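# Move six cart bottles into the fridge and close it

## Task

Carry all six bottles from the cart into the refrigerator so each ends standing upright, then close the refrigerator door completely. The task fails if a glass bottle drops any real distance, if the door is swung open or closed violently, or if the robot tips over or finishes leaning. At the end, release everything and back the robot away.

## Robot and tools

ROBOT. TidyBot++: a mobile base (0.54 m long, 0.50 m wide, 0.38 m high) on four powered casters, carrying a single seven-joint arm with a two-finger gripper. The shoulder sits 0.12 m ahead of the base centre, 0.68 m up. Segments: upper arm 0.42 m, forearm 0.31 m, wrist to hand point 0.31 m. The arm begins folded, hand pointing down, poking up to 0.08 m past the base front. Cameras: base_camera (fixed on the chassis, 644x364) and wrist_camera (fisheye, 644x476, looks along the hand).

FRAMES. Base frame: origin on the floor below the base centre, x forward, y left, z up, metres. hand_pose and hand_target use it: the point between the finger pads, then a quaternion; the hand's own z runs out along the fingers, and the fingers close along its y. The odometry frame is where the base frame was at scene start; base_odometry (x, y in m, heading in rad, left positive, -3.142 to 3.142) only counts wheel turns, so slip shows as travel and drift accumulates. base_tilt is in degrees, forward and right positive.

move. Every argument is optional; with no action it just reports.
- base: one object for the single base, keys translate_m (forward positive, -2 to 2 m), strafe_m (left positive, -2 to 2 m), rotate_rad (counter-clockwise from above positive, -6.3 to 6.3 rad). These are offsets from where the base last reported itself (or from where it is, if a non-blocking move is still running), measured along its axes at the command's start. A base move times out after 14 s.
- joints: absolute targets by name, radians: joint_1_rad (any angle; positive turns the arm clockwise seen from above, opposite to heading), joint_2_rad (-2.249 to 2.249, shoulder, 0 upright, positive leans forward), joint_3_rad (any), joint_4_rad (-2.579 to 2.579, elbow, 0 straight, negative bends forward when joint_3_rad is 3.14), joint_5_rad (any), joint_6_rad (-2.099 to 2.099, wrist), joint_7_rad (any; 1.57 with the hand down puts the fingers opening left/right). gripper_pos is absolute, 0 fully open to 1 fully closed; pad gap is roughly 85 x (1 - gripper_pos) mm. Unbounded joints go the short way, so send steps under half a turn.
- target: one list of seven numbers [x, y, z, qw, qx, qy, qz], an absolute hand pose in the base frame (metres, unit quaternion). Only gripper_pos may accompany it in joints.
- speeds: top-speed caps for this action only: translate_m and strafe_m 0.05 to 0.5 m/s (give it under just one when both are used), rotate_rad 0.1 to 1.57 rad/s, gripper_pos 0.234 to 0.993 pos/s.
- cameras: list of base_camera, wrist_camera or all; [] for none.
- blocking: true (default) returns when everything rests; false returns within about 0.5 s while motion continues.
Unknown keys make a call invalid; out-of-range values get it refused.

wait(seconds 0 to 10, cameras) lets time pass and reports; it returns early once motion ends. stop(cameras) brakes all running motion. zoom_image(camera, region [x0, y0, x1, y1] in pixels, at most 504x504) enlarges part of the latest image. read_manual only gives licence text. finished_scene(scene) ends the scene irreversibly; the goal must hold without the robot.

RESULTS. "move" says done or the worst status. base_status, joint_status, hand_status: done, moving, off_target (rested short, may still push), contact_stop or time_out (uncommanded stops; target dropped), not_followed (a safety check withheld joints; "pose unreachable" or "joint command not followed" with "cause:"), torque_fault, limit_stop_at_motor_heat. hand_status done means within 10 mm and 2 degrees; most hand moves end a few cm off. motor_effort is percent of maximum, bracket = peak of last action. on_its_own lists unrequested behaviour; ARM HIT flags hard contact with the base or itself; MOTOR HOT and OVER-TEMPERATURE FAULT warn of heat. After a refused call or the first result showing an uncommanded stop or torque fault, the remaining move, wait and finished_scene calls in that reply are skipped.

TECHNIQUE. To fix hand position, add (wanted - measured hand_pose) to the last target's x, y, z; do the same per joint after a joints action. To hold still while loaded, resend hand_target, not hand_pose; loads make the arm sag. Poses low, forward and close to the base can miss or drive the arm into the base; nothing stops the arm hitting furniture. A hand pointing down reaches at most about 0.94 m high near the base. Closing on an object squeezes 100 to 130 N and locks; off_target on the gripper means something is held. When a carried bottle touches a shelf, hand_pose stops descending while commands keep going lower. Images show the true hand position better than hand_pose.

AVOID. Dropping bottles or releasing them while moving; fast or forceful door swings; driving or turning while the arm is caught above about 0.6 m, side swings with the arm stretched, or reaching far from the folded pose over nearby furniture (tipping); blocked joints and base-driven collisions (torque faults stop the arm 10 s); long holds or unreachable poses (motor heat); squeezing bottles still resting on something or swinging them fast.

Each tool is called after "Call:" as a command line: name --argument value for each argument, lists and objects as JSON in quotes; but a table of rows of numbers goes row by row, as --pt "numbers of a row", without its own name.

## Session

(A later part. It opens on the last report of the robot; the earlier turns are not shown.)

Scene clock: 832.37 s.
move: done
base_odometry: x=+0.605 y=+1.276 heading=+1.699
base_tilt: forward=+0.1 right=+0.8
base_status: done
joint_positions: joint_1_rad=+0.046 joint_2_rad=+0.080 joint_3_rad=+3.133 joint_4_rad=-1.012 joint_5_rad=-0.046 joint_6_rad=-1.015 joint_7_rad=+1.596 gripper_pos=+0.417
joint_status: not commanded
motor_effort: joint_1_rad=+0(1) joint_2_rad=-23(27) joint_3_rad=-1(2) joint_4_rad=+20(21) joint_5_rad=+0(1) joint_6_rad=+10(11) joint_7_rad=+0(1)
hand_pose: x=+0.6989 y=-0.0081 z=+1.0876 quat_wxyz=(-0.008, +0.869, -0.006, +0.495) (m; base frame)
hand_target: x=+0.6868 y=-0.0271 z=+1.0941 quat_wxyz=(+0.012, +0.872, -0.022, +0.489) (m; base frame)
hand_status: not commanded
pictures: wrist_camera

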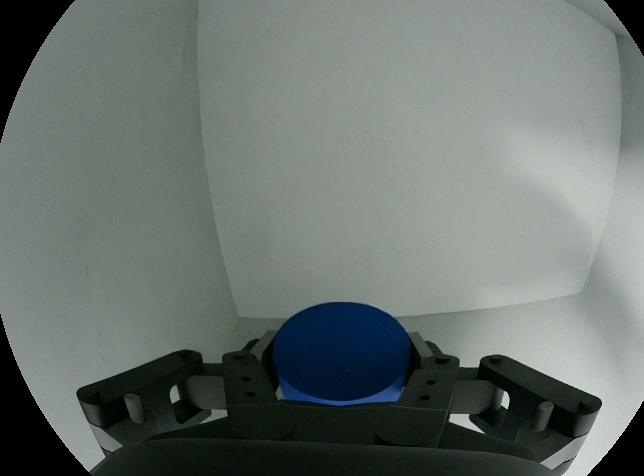

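Call:
move --joints '{"joint_2_rad": 0.030, "joint_4_rad": -1.10, "joint_6_rad": -0.83}' --cameras '[]'

Call:
move --joints '{"joint_2_rad": 0.004, "joint_4_rad": -1.21, "joint_6_rad": -0.746}' --cameras '["wrist_camera"]'

Scene clock: 847.83 s.
move: done
base_odometry: x=+0.605 y=+1.276 heading=+1.699
base_tilt: forward=+0.2 right=+0.9
base_status: not commanded
joint_positions: joint_1_rad=+0.046 joint_2_rad=+0.069 joint_3_rad=+3.133 joint_4_rad=-1.094 joint_5_rad=-0.046 joint_6_rad=-0.901 joint_7_rad=+1.596 gripper_pos=+0.417
joint_status: all done
motor_effort: joint_1_rad=+0(1) joint_2_rad=-23(25) joint_3_rad=+0(2) joint_4_rad=+20(21) joint_5_rad=-1(2) joint_6_rad=+11(11) joint_7_rad=+0(1)
hand_pose: x=+0.7105 y=-0.0095 z=+1.0794 quat_wxyz=(-0.007, +0.858, -0.008, +0.514) (m; base frame)
hand_target: x=+0.7033 y=-0.0279 z=+1.1184 quat_wxyz=(+0.014, +0.830, -0.021, +0.557) (m; base frame)
hand_status: not commanded
pictures: none
No camera images: "cameras" was empty.

Scene clock: 848.77 s.
move: done
base_odometry: x=+0.605 y=+1.276 heading=+1.699
base_tilt: forward=+0.1 right=+0.9
base_status: not commanded
joint_positions: joint_1_rad=+0.046 joint_2_rad=+0.036 joint_3_rad=+3.133 joint_4_rad=-1.193 joint_5_rad=-0.046 joint_6_rad=-0.819 joint_7_rad=+1.596 gripper_pos=+0.417
joint_status: all done
motor_effort: joint_1_rad=+0(1) joint_2_rad=-22(23) joint_3_rad=+0(1) joint_4_rad=+20(21) joint_5_rad=-1(1) joint_6_rad=+10(11) joint_7_rad=+0(1)
hand_pose: x=+0.7068 y=-0.0100 z=+1.0653 quat_wxyz=(-0.006, +0.854, -0.010, +0.521) (m; base frame)
hand_target: x=+0.7026 y=-0.0279 z=+1.0942 quat_wxyz=(+0.014, +0.830, -0.021, +0.557) (m; base frame)
hand_status: not commanded
pictures: wrist_camera

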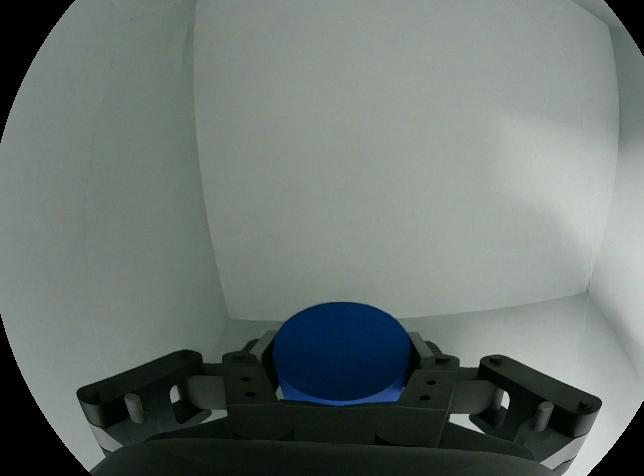

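Call:
move --joints '{"joint_2_rad": -0.006, "joint_4_rad": -1.255, "joint_6_rad": -0.712}' --cameras '[]'

Call:
move --joints '{"joint_2_rad": -0.012, "joint_4_rad": -1.28, "joint_6_rad": -0.692}' --cameras '[]'

Scene clock: 854.97 s.
move: done
base_odometry: x=+0.605 y=+1.276 heading=+1.699
base_tilt: forward=+0.2 right=+0.9
base_status: not commanded
joint_positions: joint_1_rad=+0.046 joint_2_rad=+0.016 joint_3_rad=+3.133 joint_4_rad=-1.233 joint_5_rad=-0.046 joint_6_rad=-0.775 joint_7_rad=+1.596 gripper_pos=+0.417
joint_status: all done
motor_effort: joint_1_rad=+1(1) joint_2_rad=-20(21) joint_3_rad=+0(1) joint_4_rad=+18(20) joint_5_rad=+0(1) joint_6_rad=+8(10) joint_7_rad=+1(1)
hand_pose: x=+0.7036 y=-0.0102 z=+1.0657 quat_wxyz=(-0.006, +0.848, -0.010, +0.530) (m; base frame)
hand_target: x=+0.7019 y=-0.0278 z=+1.0836 quat_wxyz=(+0.014, +0.831, -0.021, +0.556) (m; base frame)
hand_status: not commanded
pictures: none
No camera images: "cameras" was empty.

Scene clock: 855.57 s.
move: done
base_odometry: x=+0.605 y=+1.276 heading=+1.699
base_tilt: forward=+0.1 right=+0.8
base_status: not commanded
joint_positions: joint_1_rad=+0.046 joint_2_rad=+0.006 joint_3_rad=+3.133 joint_4_rad=-1.255 joint_5_rad=-0.046 joint_6_rad=-0.751 joint_7_rad=+1.596 gripper_pos=+0.417
joint_status: all done
motor_effort: joint_1_rad=+1(2) joint_2_rad=-19(20) joint_3_rad=+0(2) joint_4_rad=+18(19) joint_5_rad=+0(2) joint_6_rad=+9(9) joint_7_rad=+0(2)
hand_pose: x=+0.7021 y=-0.0104 z=+1.0659 quat_wxyz=(-0.006, +0.844, -0.011, +0.536) (m; base frame)
hand_target: x=+0.7014 y=-0.0278 z=+1.0782 quat_wxyz=(+0.014, +0.830, -0.021, +0.557) (m; base frame)
hand_status: not commanded
pictures: none
No camera images: "cameras" was empty.

Call:
move --joints '{"gripper_pos": 0.0}' --speeds '{"gripper_pos": 0.3}' --cameras '["wrist_camera"]'

Scene clock: 888.67 s.
move: done
base_odometry: x=+0.605 y=+1.276 heading=+1.699
base_tilt: forward=+0.2 right=+0.9
base_status: not commanded
joint_positions: joint_1_rad=+0.046 joint_2_rad=+0.005 joint_3_rad=+3.133 joint_4_rad=-1.255 joint_5_rad=-0.046 joint_6_rad=-0.750 joint_7_rad=+1.596 gripper_pos=+0.000
joint_status: all done
motor_effort: joint_1_rad=+0(1) joint_2_rad=-19(20) joint_3_rad=-1(1) joint_4_rad=+18(18) joint_5_rad=-1(1) joint_6_rad=+8(9) joint_7_rad=+0(1)
hand_pose: x=+0.7019 y=-0.0106 z=+1.0664 quat_wxyz=(-0.006, +0.844, -0.011, +0.536) (m; base frame)
hand_target: x=+0.7014 y=-0.0278 z=+1.0782 quat_wxyz=(+0.014, +0.830, -0.021, +0.557) (m; base frame)
hand_status: not commanded
pictures: wrist_camera

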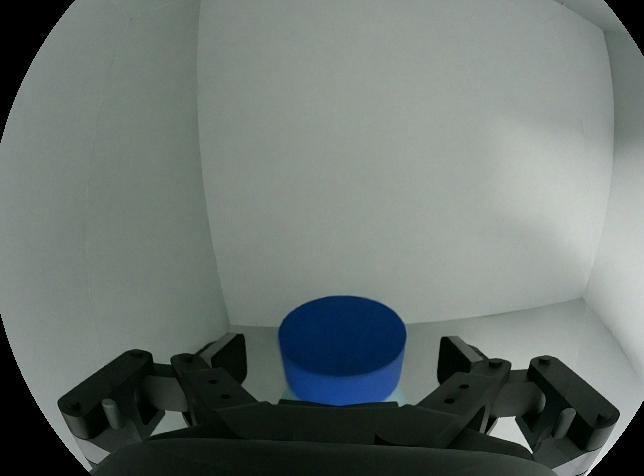

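Call:
move --base '{"translate_m": -0.64}' --speeds '{"translate_m": 0.45}' --cameras '["wrist_camera"]'

Call:
move --base '{"translate_m": -0.544, "strafe_m": 0.151, "rotate_rad": -2.073}' --joints '{"joint_1_rad": 0.05, "joint_2_rad": -0.235, "joint_3_rad": 3.1416, "joint_4_rad": -1.868, "joint_5_rad": 0.0, "joint_6_rad": -0.43, "joint_7_rad": 1.5708}' --speeds '{"rotate_rad": 1.4}' --cameras '["wrist_camera"]'

Call:
zoom_image --camera "wrist_camera" --region '[260, 200, 440, 380]'

Scene clock: 957.27 s.
move: done
base_odometry: x=+0.686 y=+0.641 heading=+1.699
base_tilt: forward=+0.2 right=+0.9
base_status: done
joint_positions: joint_1_rad=+0.046 joint_2_rad=-0.010 joint_3_rad=+3.133 joint_4_rad=-1.256 joint_5_rad=-0.046 joint_6_rad=-0.748 joint_7_rad=+1.596 gripper_pos=+0.000
joint_status: not commanded
motor_effort: joint_1_rad=+0(1) joint_2_rad=-18(23) joint_3_rad=+1(2) joint_4_rad=+18(19) joint_5_rad=-1(1) joint_6_rad=+8(9) joint_7_rad=+0(1)
hand_pose: x=+0.6964 y=-0.0105 z=+1.0749 quat_wxyz=(-0.005, +0.840, -0.011, +0.543) (m; base frame)
hand_target: x=+0.7014 y=-0.0278 z=+1.0782 quat_wxyz=(+0.014, +0.830, -0.021, +0.557) (m; base frame)
hand_status: not commanded
pictures: wrist_camera

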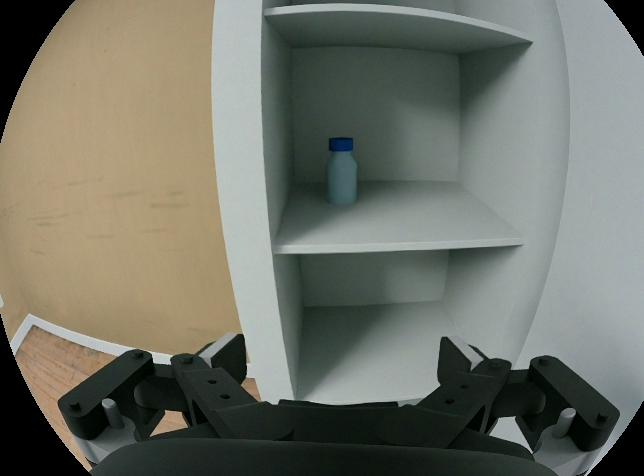

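Scene clock: 960.20 s.
move: done
base_odometry: x=+0.606 y=+0.082 heading=-0.374
base_tilt: forward=+0.2 right=+0.9
base_status: done
joint_positions: joint_1_rad=+0.048 joint_2_rad=-0.217 joint_3_rad=+3.136 joint_4_rad=-1.841 joint_5_rad=-0.046 joint_6_rad=-0.489 joint_7_rad=+1.596 gripper_pos=+0.000
joint_status: all done
motor_effort: joint_1_rad=+0(3) joint_2_rad=-12(21) joint_3_rad=-1(3) joint_4_rad=+18(19) joint_5_rad=+0(2) joint_6_rad=+8(9) joint_7_rad=+0(2)
hand_pose: x=+0.6088 y=-0.0125 z=+0.9151 quat_wxyz=(-0.002, +0.871, -0.019, +0.492) (m; base frame)
hand_target: x=+0.6086 y=-0.0232 z=+0.9244 quat_wxyz=(+0.013, +0.858, -0.021, +0.513) (m; base frame)
hand_status: not commanded
pictures: wrist_camera

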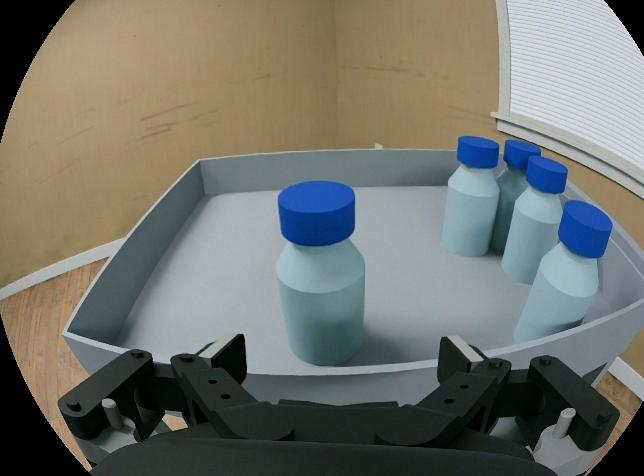

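Scaled by 2.800.

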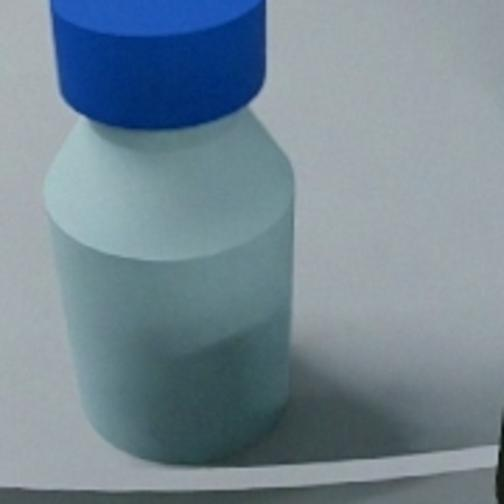

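Call:
zoom_image --camera "wrist_camera" --region '[260, 160, 380, 280]'

Scaled by 4.200.

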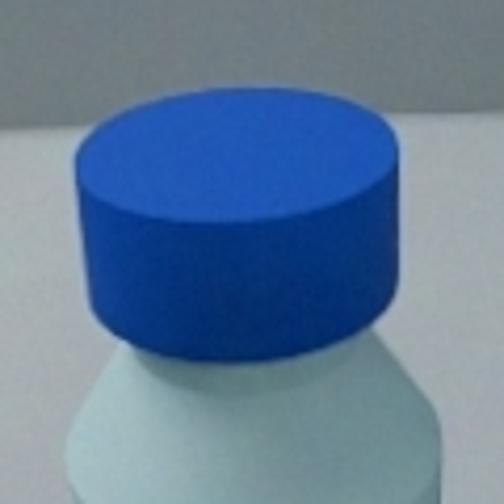

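Call:
move --base '{"translate_m": 0.132, "strafe_m": 0.015}' --speeds '{"translate_m": 0.2}' --cameras '["wrist_camera"]'

Call:
zoom_image --camera "wrist_camera" --region '[260, 260, 430, 430]'

Scene clock: 985.80 s.
move: done
base_odometry: x=+0.734 y=+0.047 heading=-0.375
base_tilt: forward=+0.2 right=+1.0
base_status: done
joint_positions: joint_1_rad=+0.048 joint_2_rad=-0.229 joint_3_rad=+3.136 joint_4_rad=-1.842 joint_5_rad=-0.046 joint_6_rad=-0.488 joint_7_rad=+1.596 gripper_pos=+0.000
joint_status: not commanded
motor_effort: joint_1_rad=+0(1) joint_2_rad=-11(14) joint_3_rad=+0(1) joint_4_rad=+18(19) joint_5_rad=+0(1) joint_6_rad=+8(9) joint_7_rad=+0(1)
hand_pose: x=+0.6060 y=-0.0124 z=+0.9210 quat_wxyz=(-0.002, +0.867, -0.019, +0.497) (m; base frame)
hand_target: x=+0.6086 y=-0.0232 z=+0.9244 quat_wxyz=(+0.013, +0.858, -0.021, +0.513) (m; base frame)
hand_status: not commanded
pictures: wrist_camera

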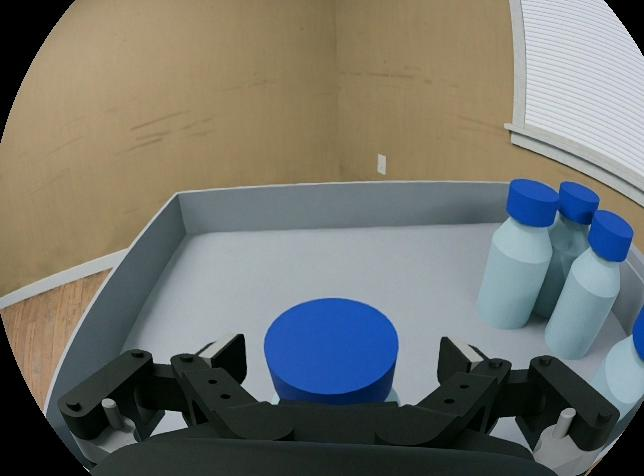

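Scaled by 2.965.

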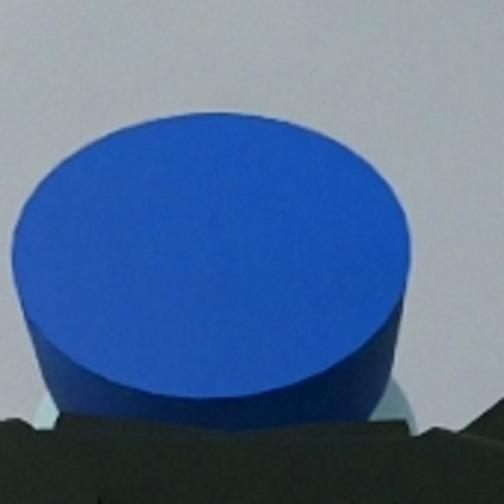

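Call:
move --base '{"strafe_m": 0.005}' --speeds '{"strafe_m": 0.1}' --cameras '[]'

Call:
move --joints '{"gripper_pos": 0.44}' --speeds '{"gripper_pos": 0.234}' --cameras '["wrist_camera"]'

Scene clock: 992.83 s.
move: done
base_odometry: x=+0.736 y=+0.052 heading=-0.375
base_tilt: forward=+0.1 right=+0.9
base_status: done
joint_positions: joint_1_rad=+0.048 joint_2_rad=-0.229 joint_3_rad=+3.136 joint_4_rad=-1.842 joint_5_rad=-0.046 joint_6_rad=-0.487 joint_7_rad=+1.596 gripper_pos=+0.000
joint_status: not commanded
motor_effort: joint_1_rad=+1(2) joint_2_rad=-11(13) joint_3_rad=+0(2) joint_4_rad=+18(19) joint_5_rad=+0(1) joint_6_rad=+8(8) joint_7_rad=+0(1)
hand_pose: x=+0.6060 y=-0.0125 z=+0.9210 quat_wxyz=(-0.002, +0.867, -0.019, +0.498) (m; base frame)
hand_target: x=+0.6086 y=-0.0232 z=+0.9244 quat_wxyz=(+0.013, +0.858, -0.021, +0.513) (m; base frame)
hand_status: not commanded
pictures: none
No camera images: "cameras" was empty.

Scene clock: 995.03 s.
move: done
base_odometry: x=+0.736 y=+0.052 heading=-0.375
base_tilt: forward=+0.3 right=+0.9
base_status: not commanded
joint_positions: joint_1_rad=+0.048 joint_2_rad=-0.229 joint_3_rad=+3.136 joint_4_rad=-1.842 joint_5_rad=-0.046 joint_6_rad=-0.487 joint_7_rad=+1.596 gripper_pos=+0.416
joint_status: all done
motor_effort: joint_1_rad=+0(1) joint_2_rad=-10(12) joint_3_rad=-1(1) joint_4_rad=+18(19) joint_5_rad=-1(1) joint_6_rad=+8(9) joint_7_rad=+0(1)
hand_pose: x=+0.6060 y=-0.0125 z=+0.9213 quat_wxyz=(-0.002, +0.867, -0.019, +0.498) (m; base frame)
hand_target: x=+0.6086 y=-0.0232 z=+0.9244 quat_wxyz=(+0.013, +0.858, -0.021, +0.513) (m; base frame)
hand_status: not commanded
pictures: wrist_camera

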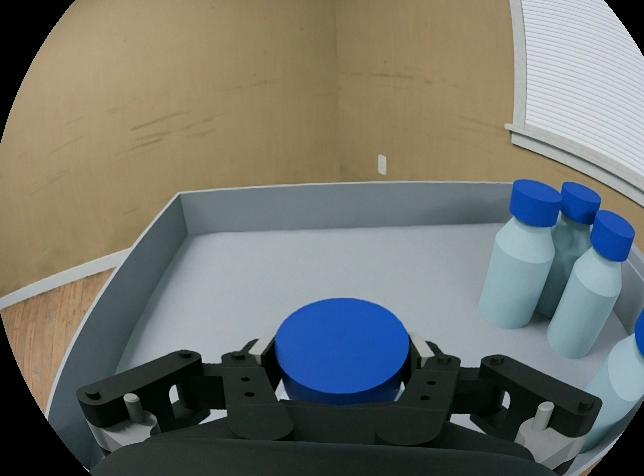

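Call:
move --joints '{"joint_2_rad": -0.205, "joint_4_rad": -1.289, "joint_6_rad": -1.02}' --cameras '[]'

Call:
move --base '{"translate_m": -0.008, "strafe_m": 0.329, "rotate_rad": 2.074}' --speeds '{"rotate_rad": 1.0, "strafe_m": 0.3}' --cameras '["wrist_camera"]'

Scene clock: 1021.93 s.
move: done
base_odometry: x=+0.736 y=+0.052 heading=-0.375
base_tilt: forward=+0.2 right=+0.9
base_status: not commanded
joint_positions: joint_1_rad=+0.048 joint_2_rad=-0.210 joint_3_rad=+3.136 joint_4_rad=-1.325 joint_5_rad=-0.046 joint_6_rad=-0.970 joint_7_rad=+1.596 gripper_pos=+0.418
joint_status: all done
motor_effort: joint_1_rad=+0(0) joint_2_rad=-14(18) joint_3_rad=+0(1) joint_4_rad=+21(25) joint_5_rad=-1(1) joint_6_rad=+12(13) joint_7_rad=+0(1)
hand_pose: x=+0.5845 y=-0.0063 z=+1.0789 quat_wxyz=(-0.005, +0.863, -0.009, +0.505) (m; base frame)
hand_target: x=+0.5788 y=-0.0217 z=+1.0826 quat_wxyz=(+0.012, +0.868, -0.022, +0.496) (m; base frame)
hand_status: not commanded
pictures: none
No camera images: "cameras" was empty.

Scene clock: 1024.93 s.
move: done
base_odometry: x=+0.849 y=+0.361 heading=+1.698
base_tilt: forward=+0.2 right=+0.9
base_status: done
joint_positions: joint_1_rad=+0.051 joint_2_rad=-0.193 joint_3_rad=+3.143 joint_4_rad=-1.325 joint_5_rad=-0.046 joint_6_rad=-0.972 joint_7_rad=+1.596 gripper_pos=+0.418
joint_status: not commanded
motor_effort: joint_1_rad=+0(3) joint_2_rad=-15(18) joint_3_rad=+0(4) joint_4_rad=+21(22) joint_5_rad=-1(3) joint_6_rad=+12(12) joint_7_rad=+0(1)
hand_pose: x=+0.5910 y=-0.0114 z=+1.0704 quat_wxyz=(-0.004, +0.868, -0.013, +0.496) (m; base frame)
hand_target: x=+0.5788 y=-0.0217 z=+1.0826 quat_wxyz=(+0.012, +0.868, -0.022, +0.496) (m; base frame)
hand_status: not commanded
pictures: wrist_camera

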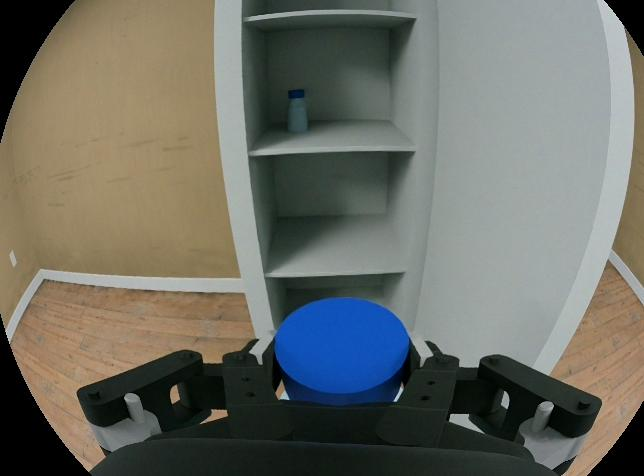

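Call:
move --base '{"translate_m": 0.59, "strafe_m": 0.081}' --joints '{"joint_1_rad": 0.19, "joint_2_rad": 0.070, "joint_4_rad": -0.985, "joint_6_rad": -1.065}' --speeds '{"translate_m": 0.35}' --cameras '["base_camera", "wrist_camera"]'

Call:
zoom_image --camera "wrist_camera" --region '[100, 0, 540, 360]'

Scene clock: 1073.23 s.
move: done
base_odometry: x=+0.694 y=+0.936 heading=+1.699
base_tilt: forward=+0.2 right=+0.9
base_status: done
joint_positions: joint_1_rad=+0.175 joint_2_rad=+0.085 joint_3_rad=+3.143 joint_4_rad=-1.021 joint_5_rad=-0.046 joint_6_rad=-1.018 joint_7_rad=+1.596 gripper_pos=+0.418
joint_status: all done
motor_effort: joint_1_rad=+0(1) joint_2_rad=-25(28) joint_3_rad=-1(2) joint_4_rad=+21(22) joint_5_rad=-1(2) joint_6_rad=+11(14) joint_7_rad=+0(1)
hand_pose: x=+0.6938 y=-0.0887 z=+1.0791 quat_wxyz=(+0.026, +0.870, -0.067, +0.487) (m; base frame)
hand_target: x=+0.6774 y=-0.1060 z=+1.0941 quat_wxyz=(+0.046, +0.868, -0.083, +0.487) (m; base frame)
hand_status: not commanded
pictures: base_camera, wrist_camera

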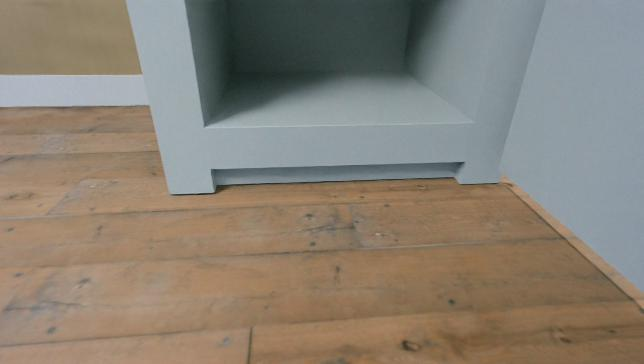

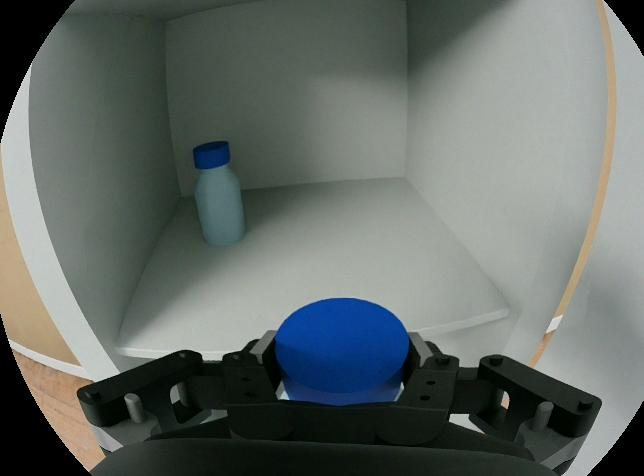

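Scaled by 1.145.

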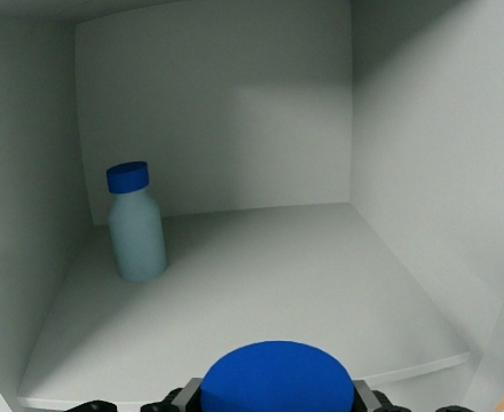

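Call:
move --base '{"translate_m": 0.355}' --joints '{"joint_2_rad": 0.048}' --speeds '{"translate_m": 0.2}' --cameras '["wrist_camera"]'

Scene clock: 1098.80 s.
move: done
base_odometry: x=+0.648 y=+1.288 heading=+1.700
base_tilt: forward=+0.2 right=+0.8
base_status: done
joint_positions: joint_1_rad=+0.176 joint_2_rad=+0.071 joint_3_rad=+3.143 joint_4_rad=-1.016 joint_5_rad=-0.046 joint_6_rad=-1.021 joint_7_rad=+1.596 gripper_pos=+0.418
joint_status: all done
motor_effort: joint_1_rad=+0(1) joint_2_rad=-24(28) joint_3_rad=-1(2) joint_4_rad=+21(22) joint_5_rad=-1(2) joint_6_rad=+11(12) joint_7_rad=+0(1)
hand_pose: x=+0.6878 y=-0.0880 z=+1.0888 quat_wxyz=(+0.027, +0.867, -0.067, +0.494) (m; base frame)
hand_target: x=+0.6684 y=-0.1043 z=+1.1065 quat_wxyz=(+0.047, +0.863, -0.082, +0.496) (m; base frame)
hand_status: not commanded
pictures: wrist_camera

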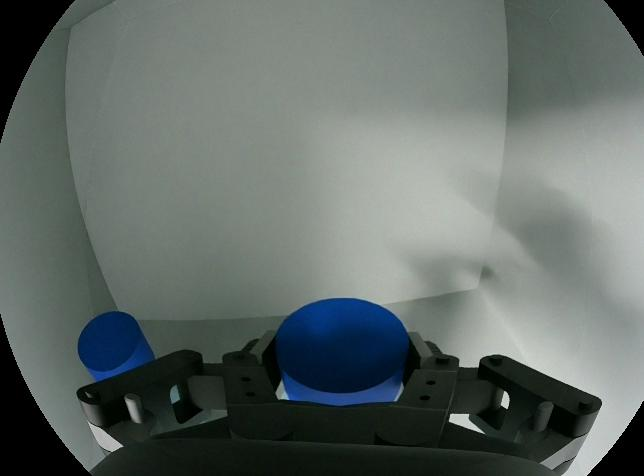

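Call:
move --joints '{"joint_2_rad": 0.038, "joint_4_rad": -1.085, "joint_6_rad": -0.92}' --cameras '[]'

Call:
move --joints '{"joint_2_rad": 0.032, "joint_4_rad": -1.125, "joint_6_rad": -0.87}' --cameras '[]'

Call:
move --joints '{"joint_2_rad": 0.028, "joint_4_rad": -1.15, "joint_6_rad": -0.84}' --cameras '["wrist_camera"]'

Scene clock: 1120.77 s.
move: done
base_odometry: x=+0.648 y=+1.288 heading=+1.700
base_tilt: forward=+0.2 right=+0.9
base_status: not commanded
joint_positions: joint_1_rad=+0.176 joint_2_rad=+0.069 joint_3_rad=+3.143 joint_4_rad=-1.080 joint_5_rad=-0.046 joint_6_rad=-0.979 joint_7_rad=+1.596 gripper_pos=+0.418
joint_status: all done
motor_effort: joint_1_rad=+0(0) joint_2_rad=-23(25) joint_3_rad=-1(1) joint_4_rad=+21(22) joint_5_rad=-1(1) joint_6_rad=+11(13) joint_7_rad=-1(1)
hand_pose: x=+0.6922 y=-0.0891 z=+1.0657 quat_wxyz=(+0.026, +0.872, -0.068, +0.485) (m; base frame)
hand_target: x=+0.6855 y=-0.1076 z=+1.0968 quat_wxyz=(+0.050, +0.849, -0.081, +0.520) (m; base frame)
hand_status: not commanded
pictures: none
No camera images: "cameras" was empty.

Scene clock: 1121.47 s.
move: done
base_odometry: x=+0.648 y=+1.288 heading=+1.700
base_tilt: forward=+0.1 right=+0.8
base_status: not commanded
joint_positions: joint_1_rad=+0.176 joint_2_rad=+0.058 joint_3_rad=+3.143 joint_4_rad=-1.113 joint_5_rad=-0.046 joint_6_rad=-0.939 joint_7_rad=+1.596 gripper_pos=+0.418
joint_status: all done
motor_effort: joint_1_rad=+0(1) joint_2_rad=-21(23) joint_3_rad=+0(1) joint_4_rad=+19(20) joint_5_rad=+0(1) joint_6_rad=+10(11) joint_7_rad=+0(1)
hand_pose: x=+0.6932 y=-0.0896 z=+1.0647 quat_wxyz=(+0.027, +0.867, -0.068, +0.493) (m; base frame)
hand_target: x=+0.6896 y=-0.1084 z=+1.0916 quat_wxyz=(+0.050, +0.845, -0.081, +0.527) (m; base frame)
hand_status: not commanded
pictures: none
No camera images: "cameras" was empty.

Scene clock: 1122.07 s.
move: done
base_odometry: x=+0.648 y=+1.288 heading=+1.700
base_tilt: forward=+0.2 right=+0.8
base_status: not commanded
joint_positions: joint_1_rad=+0.176 joint_2_rad=+0.050 joint_3_rad=+3.143 joint_4_rad=-1.135 joint_5_rad=-0.046 joint_6_rad=-0.912 joint_7_rad=+1.596 gripper_pos=+0.418
joint_status: all done
motor_effort: joint_1_rad=+1(1) joint_2_rad=-20(22) joint_3_rad=+0(1) joint_4_rad=+19(19) joint_5_rad=+0(1) joint_6_rad=+10(10) joint_7_rad=+0(1)
hand_pose: x=+0.6937 y=-0.0900 z=+1.0644 quat_wxyz=(+0.028, +0.864, -0.069, +0.499) (m; base frame)
hand_target: x=+0.6917 y=-0.1088 z=+1.0881 quat_wxyz=(+0.051, +0.842, -0.080, +0.530) (m; base frame)
hand_status: not commanded
pictures: wrist_camera

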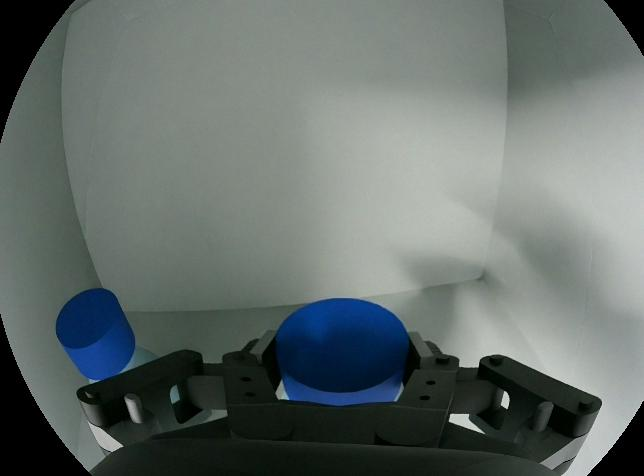

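Call:
move --joints '{"gripper_pos": 0.0}' --speeds '{"gripper_pos": 0.3}' --cameras '["wrist_camera"]'

Scene clock: 1130.70 s.
move: done
base_odometry: x=+0.648 y=+1.288 heading=+1.700
base_tilt: forward=+0.2 right=+0.8
base_status: not commanded
joint_positions: joint_1_rad=+0.176 joint_2_rad=+0.045 joint_3_rad=+3.143 joint_4_rad=-1.135 joint_5_rad=-0.046 joint_6_rad=-0.895 joint_7_rad=+1.596 gripper_pos=+0.000
joint_status: all done
motor_effort: joint_1_rad=+0(1) joint_2_rad=-19(22) joint_3_rad=-1(1) joint_4_rad=+17(20) joint_5_rad=-1(1) joint_6_rad=+7(11) joint_7_rad=+1(1)
hand_pose: x=+0.6940 y=-0.0904 z=+1.0721 quat_wxyz=(+0.029, +0.858, -0.069, +0.508) (m; base frame)
hand_target: x=+0.6917 y=-0.1088 z=+1.0881 quat_wxyz=(+0.051, +0.842, -0.080, +0.530) (m; base frame)
hand_status: not commanded
pictures: wrist_camera

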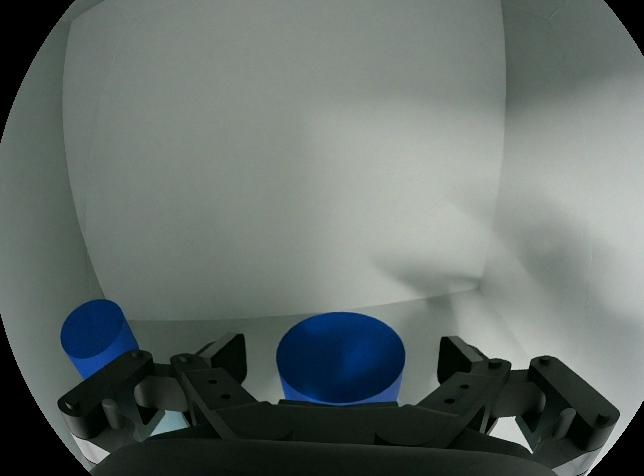

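Call:
move --base '{"translate_m": -0.64}' --speeds '{"translate_m": 0.45}' --cameras '["wrist_camera"]'

Call:
move --base '{"translate_m": -0.716, "strafe_m": 0.308, "rotate_rad": -2.074}' --joints '{"joint_1_rad": 0.05, "joint_2_rad": -0.235, "joint_3_rad": 3.1416, "joint_4_rad": -1.868, "joint_5_rad": 0.0, "joint_6_rad": -0.43, "joint_7_rad": 1.5708}' --speeds '{"rotate_rad": 1.4}' --cameras '["wrist_camera"]'

Call:
zoom_image --camera "wrist_camera" --region '[260, 110, 430, 280]'

Scene clock: 1157.47 s.
move: done
base_odometry: x=+0.730 y=+0.653 heading=+1.700
base_tilt: forward=+0.1 right=+0.8
base_status: done
joint_positions: joint_1_rad=+0.180 joint_2_rad=+0.029 joint_3_rad=+3.143 joint_4_rad=-1.135 joint_5_rad=-0.046 joint_6_rad=-0.894 joint_7_rad=+1.596 gripper_pos=+0.000
joint_status: not commanded
motor_effort: joint_1_rad=+0(4) joint_2_rad=-18(23) joint_3_rad=-1(4) joint_4_rad=+17(18) joint_5_rad=-1(2) joint_6_rad=+7(9) joint_7_rad=+0(1)
hand_pose: x=+0.6877 y=-0.0914 z=+1.0815 quat_wxyz=(+0.030, +0.854, -0.070, +0.515) (m; base frame)
hand_target: x=+0.6917 y=-0.1088 z=+1.0881 quat_wxyz=(+0.051, +0.842, -0.080, +0.530) (m; base frame)
hand_status: not commanded
pictures: wrist_camera

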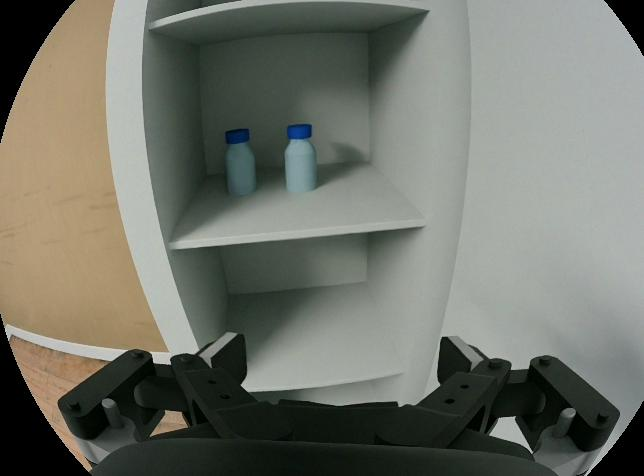

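Scene clock: 1160.67 s.
move: done
base_odometry: x=+0.516 y=-0.097 heading=-0.375
base_tilt: forward=+0.2 right=+0.9
base_status: done
joint_positions: joint_1_rad=+0.063 joint_2_rad=-0.216 joint_3_rad=+3.145 joint_4_rad=-1.841 joint_5_rad=-0.046 joint_6_rad=-0.490 joint_7_rad=+1.596 gripper_pos=+0.000
joint_status: all done
motor_effort: joint_1_rad=+0(3) joint_2_rad=-12(22) joint_3_rad=+0(4) joint_4_rad=+18(19) joint_5_rad=-1(2) joint_6_rad=+7(9) joint_7_rad=+0(2)
hand_pose: x=+0.6084 y=-0.0247 z=+0.9148 quat_wxyz=(+0.003, +0.870, -0.030, +0.491) (m; base frame)
hand_target: x=+0.6086 y=-0.0232 z=+0.9244 quat_wxyz=(+0.013, +0.858, -0.021, +0.513) (m; base frame)
hand_status: not commanded
pictures: wrist_camera

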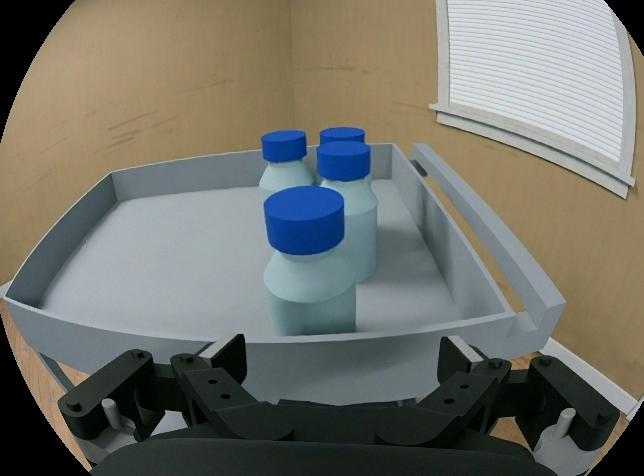

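Scaled by 2.965.

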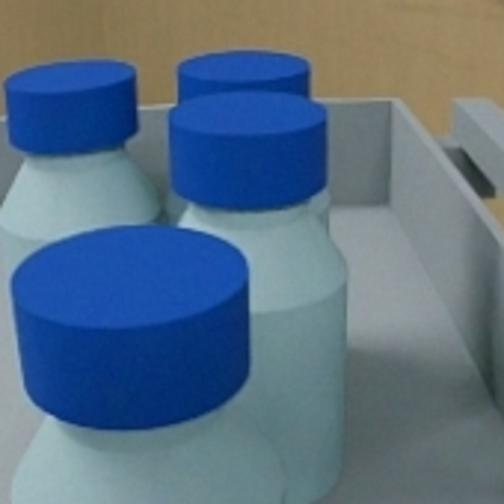

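Call:
move --cameras '["wrist_camera"]'

Scene clock: 1217.53 s.
base_odometry: x=+0.516 y=-0.097 heading=-0.375
base_tilt: forward=+0.2 right=+0.8
base_status: done
joint_positions: joint_1_rad=+0.063 joint_2_rad=-0.216 joint_3_rad=+3.145 joint_4_rad=-1.841 joint_5_rad=-0.046 joint_6_rad=-0.490 joint_7_rad=+1.596 gripper_pos=+0.000
joint_status: all done
motor_effort: joint_1_rad=+0(3) joint_2_rad=-12(22) joint_3_rad=+0(4) joint_4_rad=+18(19) joint_5_rad=-1(2) joint_6_rad=+8(9) joint_7_rad=+0(2)
hand_pose: x=+0.6084 y=-0.0248 z=+0.9149 quat_wxyz=(+0.003, +0.870, -0.030, +0.491) (m; base frame)
hand_target: x=+0.6086 y=-0.0232 z=+0.9244 quat_wxyz=(+0.013, +0.858, -0.021, +0.513) (m; base frame)
hand_status: not commanded
pictures: wrist_camera

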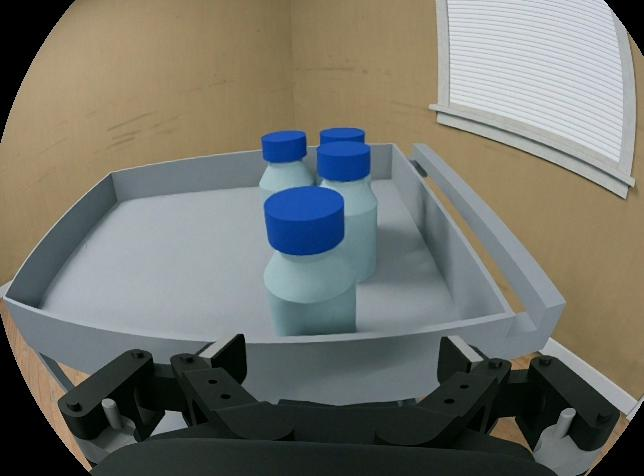

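Call:
move --base '{"translate_m": 0.124, "strafe_m": 0.021}' --speeds '{"translate_m": 0.2}' --cameras '["wrist_camera"]'

Call:
zoom_image --camera "wrist_camera" --region '[260, 260, 430, 430]'

Scene clock: 1234.23 s.
move: done
base_odometry: x=+0.640 y=-0.123 heading=-0.376
base_tilt: forward=+0.3 right=+0.8
base_status: done
joint_positions: joint_1_rad=+0.063 joint_2_rad=-0.229 joint_3_rad=+3.145 joint_4_rad=-1.842 joint_5_rad=-0.046 joint_6_rad=-0.488 joint_7_rad=+1.596 gripper_pos=+0.000
joint_status: not commanded
motor_effort: joint_1_rad=+0(1) joint_2_rad=-12(14) joint_3_rad=-1(1) joint_4_rad=+18(19) joint_5_rad=-1(1) joint_6_rad=+8(8) joint_7_rad=+0(1)
hand_pose: x=+0.6056 y=-0.0246 z=+0.9209 quat_wxyz=(+0.003, +0.867, -0.030, +0.497) (m; base frame)
hand_target: x=+0.6086 y=-0.0232 z=+0.9244 quat_wxyz=(+0.013, +0.858, -0.021, +0.513) (m; base frame)
hand_status: not commanded
pictures: wrist_camera

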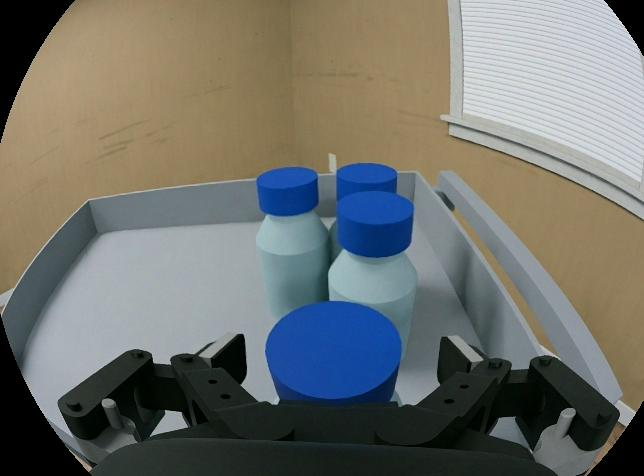

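Scaled by 2.965.

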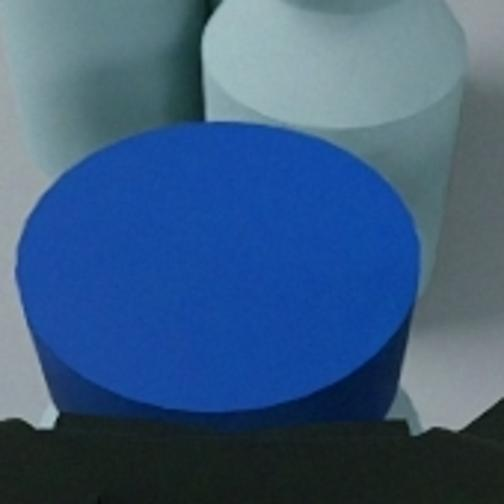

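Call:
move --base '{"strafe_m": 0.004}' --speeds '{"strafe_m": 0.1}' --cameras '[]'

Call:
move --joints '{"gripper_pos": 0.44}' --speeds '{"gripper_pos": 0.234}' --cameras '["wrist_camera"]'

Scene clock: 1244.20 s.
move: done
base_odometry: x=+0.641 y=-0.119 heading=-0.376
base_tilt: forward=+0.1 right=+0.8
base_status: done
joint_positions: joint_1_rad=+0.062 joint_2_rad=-0.229 joint_3_rad=+3.145 joint_4_rad=-1.842 joint_5_rad=-0.046 joint_6_rad=-0.488 joint_7_rad=+1.596 gripper_pos=+0.000
joint_status: not commanded
motor_effort: joint_1_rad=+0(1) joint_2_rad=-12(13) joint_3_rad=-1(3) joint_4_rad=+18(19) joint_5_rad=-1(2) joint_6_rad=+7(8) joint_7_rad=+0(0)
hand_pose: x=+0.6056 y=-0.0239 z=+0.9210 quat_wxyz=(+0.003, +0.867, -0.030, +0.497) (m; base frame)
hand_target: x=+0.6086 y=-0.0232 z=+0.9244 quat_wxyz=(+0.013, +0.858, -0.021, +0.513) (m; base frame)
hand_status: not commanded
pictures: none
No camera images: "cameras" was empty.

Scene clock: 1246.40 s.
move: done
base_odometry: x=+0.641 y=-0.119 heading=-0.376
base_tilt: forward=+0.2 right=+0.8
base_status: not commanded
joint_positions: joint_1_rad=+0.062 joint_2_rad=-0.229 joint_3_rad=+3.145 joint_4_rad=-1.843 joint_5_rad=-0.046 joint_6_rad=-0.486 joint_7_rad=+1.596 gripper_pos=+0.415
joint_status: all done
motor_effort: joint_1_rad=+0(2) joint_2_rad=-10(12) joint_3_rad=-1(2) joint_4_rad=+17(19) joint_5_rad=-1(2) joint_6_rad=+8(9) joint_7_rad=+1(1)
hand_pose: x=+0.6058 y=-0.0239 z=+0.9214 quat_wxyz=(+0.003, +0.867, -0.030, +0.498) (m; base frame)
hand_target: x=+0.6086 y=-0.0232 z=+0.9244 quat_wxyz=(+0.013, +0.858, -0.021, +0.513) (m; base frame)
hand_status: not commanded
pictures: wrist_camera

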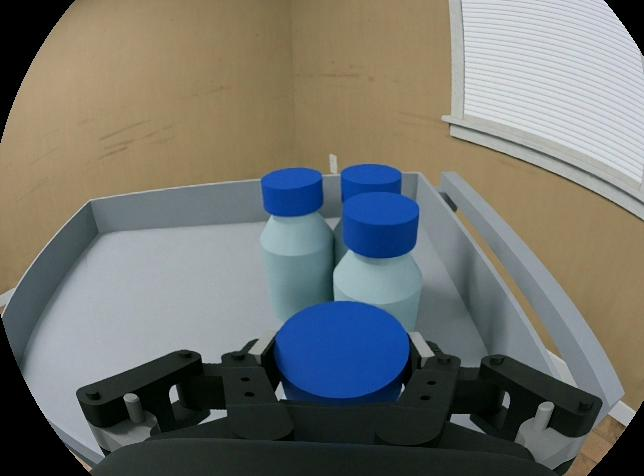

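Call:
move --joints '{"joint_2_rad": -0.205, "joint_4_rad": -1.289, "joint_6_rad": -1.02}' --cameras '["wrist_camera"]'

Scene clock: 1293.33 s.
move: done
base_odometry: x=+0.641 y=-0.119 heading=-0.376
base_tilt: forward=+0.2 right=+0.8
base_status: not commanded
joint_positions: joint_1_rad=+0.062 joint_2_rad=-0.214 joint_3_rad=+3.145 joint_4_rad=-1.320 joint_5_rad=-0.046 joint_6_rad=-0.966 joint_7_rad=+1.596 gripper_pos=+0.417
joint_status: all done
motor_effort: joint_1_rad=+0(1) joint_2_rad=-13(17) joint_3_rad=+0(1) joint_4_rad=+20(24) joint_5_rad=-1(1) joint_6_rad=+11(12) joint_7_rad=+0(1)
hand_pose: x=+0.5834 y=-0.0174 z=+1.0845 quat_wxyz=(+0.000, +0.860, -0.019, +0.510) (m; base frame)
hand_target: x=+0.5788 y=-0.0217 z=+1.0826 quat_wxyz=(+0.012, +0.868, -0.022, +0.496) (m; base frame)
hand_status: not commanded
pictures: wrist_camera

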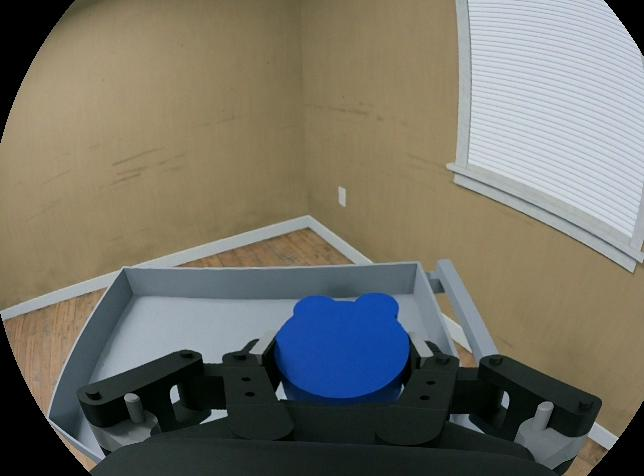

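Call:
move --base '{"translate_m": -0.019, "strafe_m": 0.503, "rotate_rad": 2.075}' --speeds '{"strafe_m": 0.4, "rotate_rad": 1.0}' --cameras '["wrist_camera"]'

Scene clock: 1304.40 s.
move: done
base_odometry: x=+0.808 y=+0.356 heading=+1.699
base_tilt: forward=+0.2 right=+0.9
base_status: done
joint_positions: joint_1_rad=+0.056 joint_2_rad=-0.196 joint_3_rad=+3.146 joint_4_rad=-1.320 joint_5_rad=-0.046 joint_6_rad=-0.969 joint_7_rad=+1.596 gripper_pos=+0.417
joint_status: not commanded
motor_effort: joint_1_rad=+0(3) joint_2_rad=-14(18) joint_3_rad=+0(4) joint_4_rad=+20(21) joint_5_rad=-1(3) joint_6_rad=+11(12) joint_7_rad=+0(1)
hand_pose: x=+0.5904 y=-0.0156 z=+1.0753 quat_wxyz=(-0.002, +0.865, -0.017, +0.501) (m; base frame)
hand_target: x=+0.5788 y=-0.0217 z=+1.0826 quat_wxyz=(+0.012, +0.868, -0.022, +0.496) (m; base frame)
hand_status: not commanded
pictures: wrist_camera

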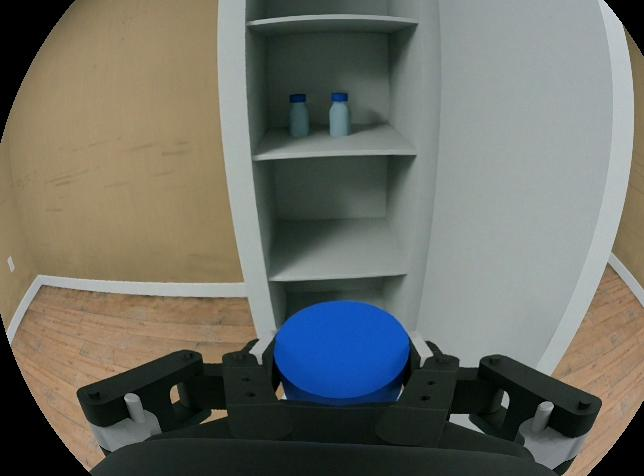

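Call:
wait --seconds 0 --cameras '["base_camera", "wrist_camera"]'

Call:
zoom_image --camera "wrist_camera" --region '[230, 70, 450, 240]'

Scene clock: 1344.97 s.
base_odometry: x=+0.808 y=+0.356 heading=+1.699
base_tilt: forward=+0.1 right=+0.9
base_status: done
joint_positions: joint_1_rad=+0.056 joint_2_rad=-0.196 joint_3_rad=+3.146 joint_4_rad=-1.320 joint_5_rad=-0.046 joint_6_rad=-0.969 joint_7_rad=+1.596 gripper_pos=+0.417
joint_status: not commanded
motor_effort: joint_1_rad=+0(3) joint_2_rad=-14(18) joint_3_rad=+1(4) joint_4_rad=+20(21) joint_5_rad=-1(3) joint_6_rad=+11(12) joint_7_rad=+0(1)
hand_pose: x=+0.5904 y=-0.0156 z=+1.0753 quat_wxyz=(-0.002, +0.865, -0.017, +0.501) (m; base frame)
hand_target: x=+0.5788 y=-0.0217 z=+1.0826 quat_wxyz=(+0.012, +0.868, -0.022, +0.496) (m; base frame)
hand_status: not commanded
pictures: base_camera, wrist_camera

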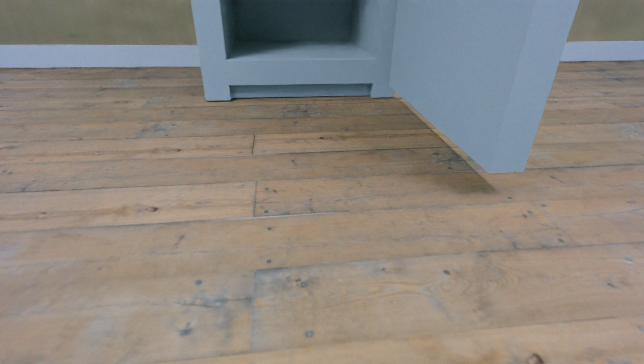

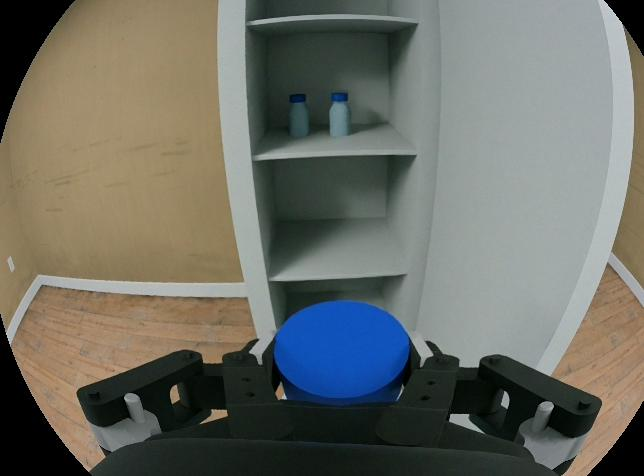

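Scaled by 2.291.

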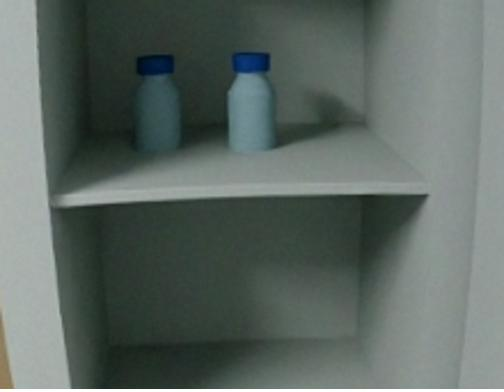

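Call:
move --base '{"translate_m": 0.59}' --joints '{"joint_1_rad": 0.3335, "joint_2_rad": 0.052, "joint_4_rad": -0.985, "joint_6_rad": -1.065}' --speeds '{"translate_m": 0.35}' --cameras '["wrist_camera", "base_camera"]'

Call:
zoom_image --camera "wrist_camera" --region '[180, 90, 440, 290]'

Scene clock: 1388.13 s.
move: done
base_odometry: x=+0.733 y=+0.941 heading=+1.700
base_tilt: forward=+0.2 right=+0.8
base_status: done
joint_positions: joint_1_rad=+0.321 joint_2_rad=+0.061 joint_3_rad=+3.146 joint_4_rad=-1.016 joint_5_rad=-0.046 joint_6_rad=-1.014 joint_7_rad=+1.596 gripper_pos=+0.417
joint_status: all done
motor_effort: joint_1_rad=+0(2) joint_2_rad=-22(26) joint_3_rad=+0(2) joint_4_rad=+20(22) joint_5_rad=-1(2) joint_6_rad=+11(13) joint_7_rad=+0(1)
hand_pose: x=+0.6656 y=-0.1703 z=+1.0966 quat_wxyz=(+0.065, +0.855, -0.130, +0.498) (m; base frame)
hand_target: x=+0.6494 y=-0.1824 z=+1.1043 quat_wxyz=(+0.082, +0.856, -0.144, +0.490) (m; base frame)
hand_status: not commanded
pictures: base_camera, wrist_camera

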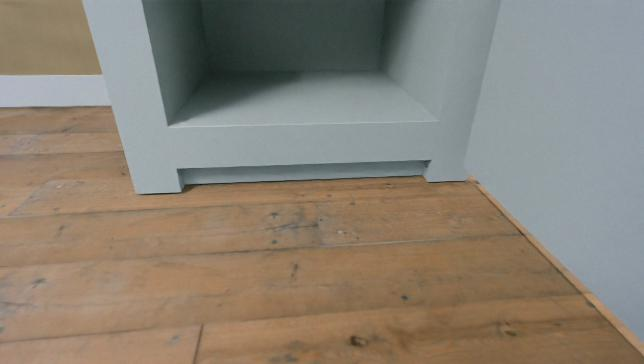

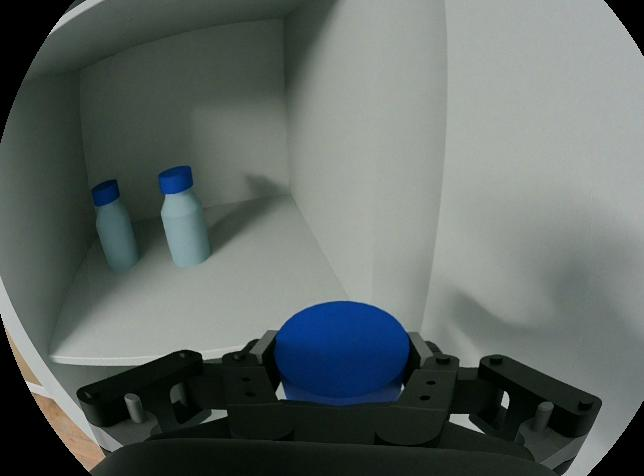

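Scaled by 1.938.

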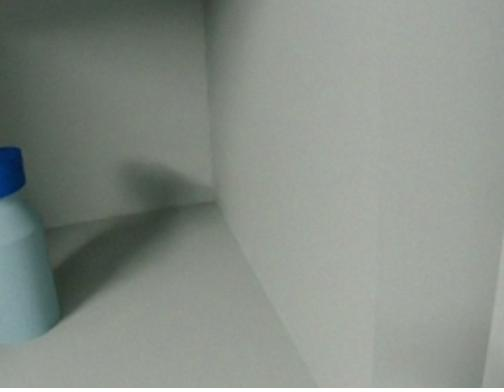

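Call:
move --base '{"translate_m": 0.378, "strafe_m": 0.0105, "rotate_rad": 0.02}' --speeds '{"translate_m": 0.2, "rotate_rad": 0.1}' --cameras '["wrist_camera", "base_camera"]'

Scene clock: 1503.90 s.
move: done
base_odometry: x=+0.674 y=+1.315 heading=+1.721
base_tilt: forward=+0.3 right=+0.8
base_status: done
joint_positions: joint_1_rad=+0.325 joint_2_rad=+0.062 joint_3_rad=+3.146 joint_4_rad=-1.015 joint_5_rad=-0.046 joint_6_rad=-1.016 joint_7_rad=+1.596 gripper_pos=+0.417
joint_status: not commanded
motor_effort: joint_1_rad=+0(2) joint_2_rad=-23(25) joint_3_rad=-1(3) joint_4_rad=+20(21) joint_5_rad=-1(2) joint_6_rad=+11(12) joint_7_rad=+0(1)
hand_pose: x=+0.6651 y=-0.1723 z=+1.0961 quat_wxyz=(+0.066, +0.855, -0.132, +0.497) (m; base frame)
hand_target: x=+0.6494 y=-0.1824 z=+1.1043 quat_wxyz=(+0.082, +0.856, -0.144, +0.490) (m; base frame)
hand_status: not commanded
pictures: base_camera, wrist_camera

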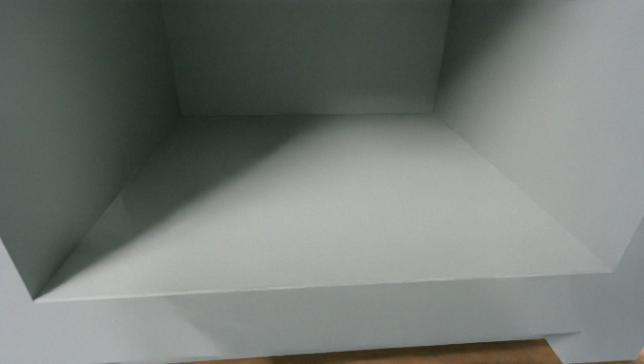

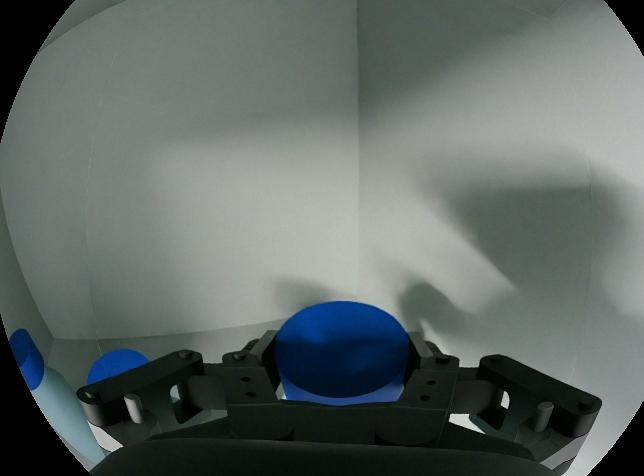

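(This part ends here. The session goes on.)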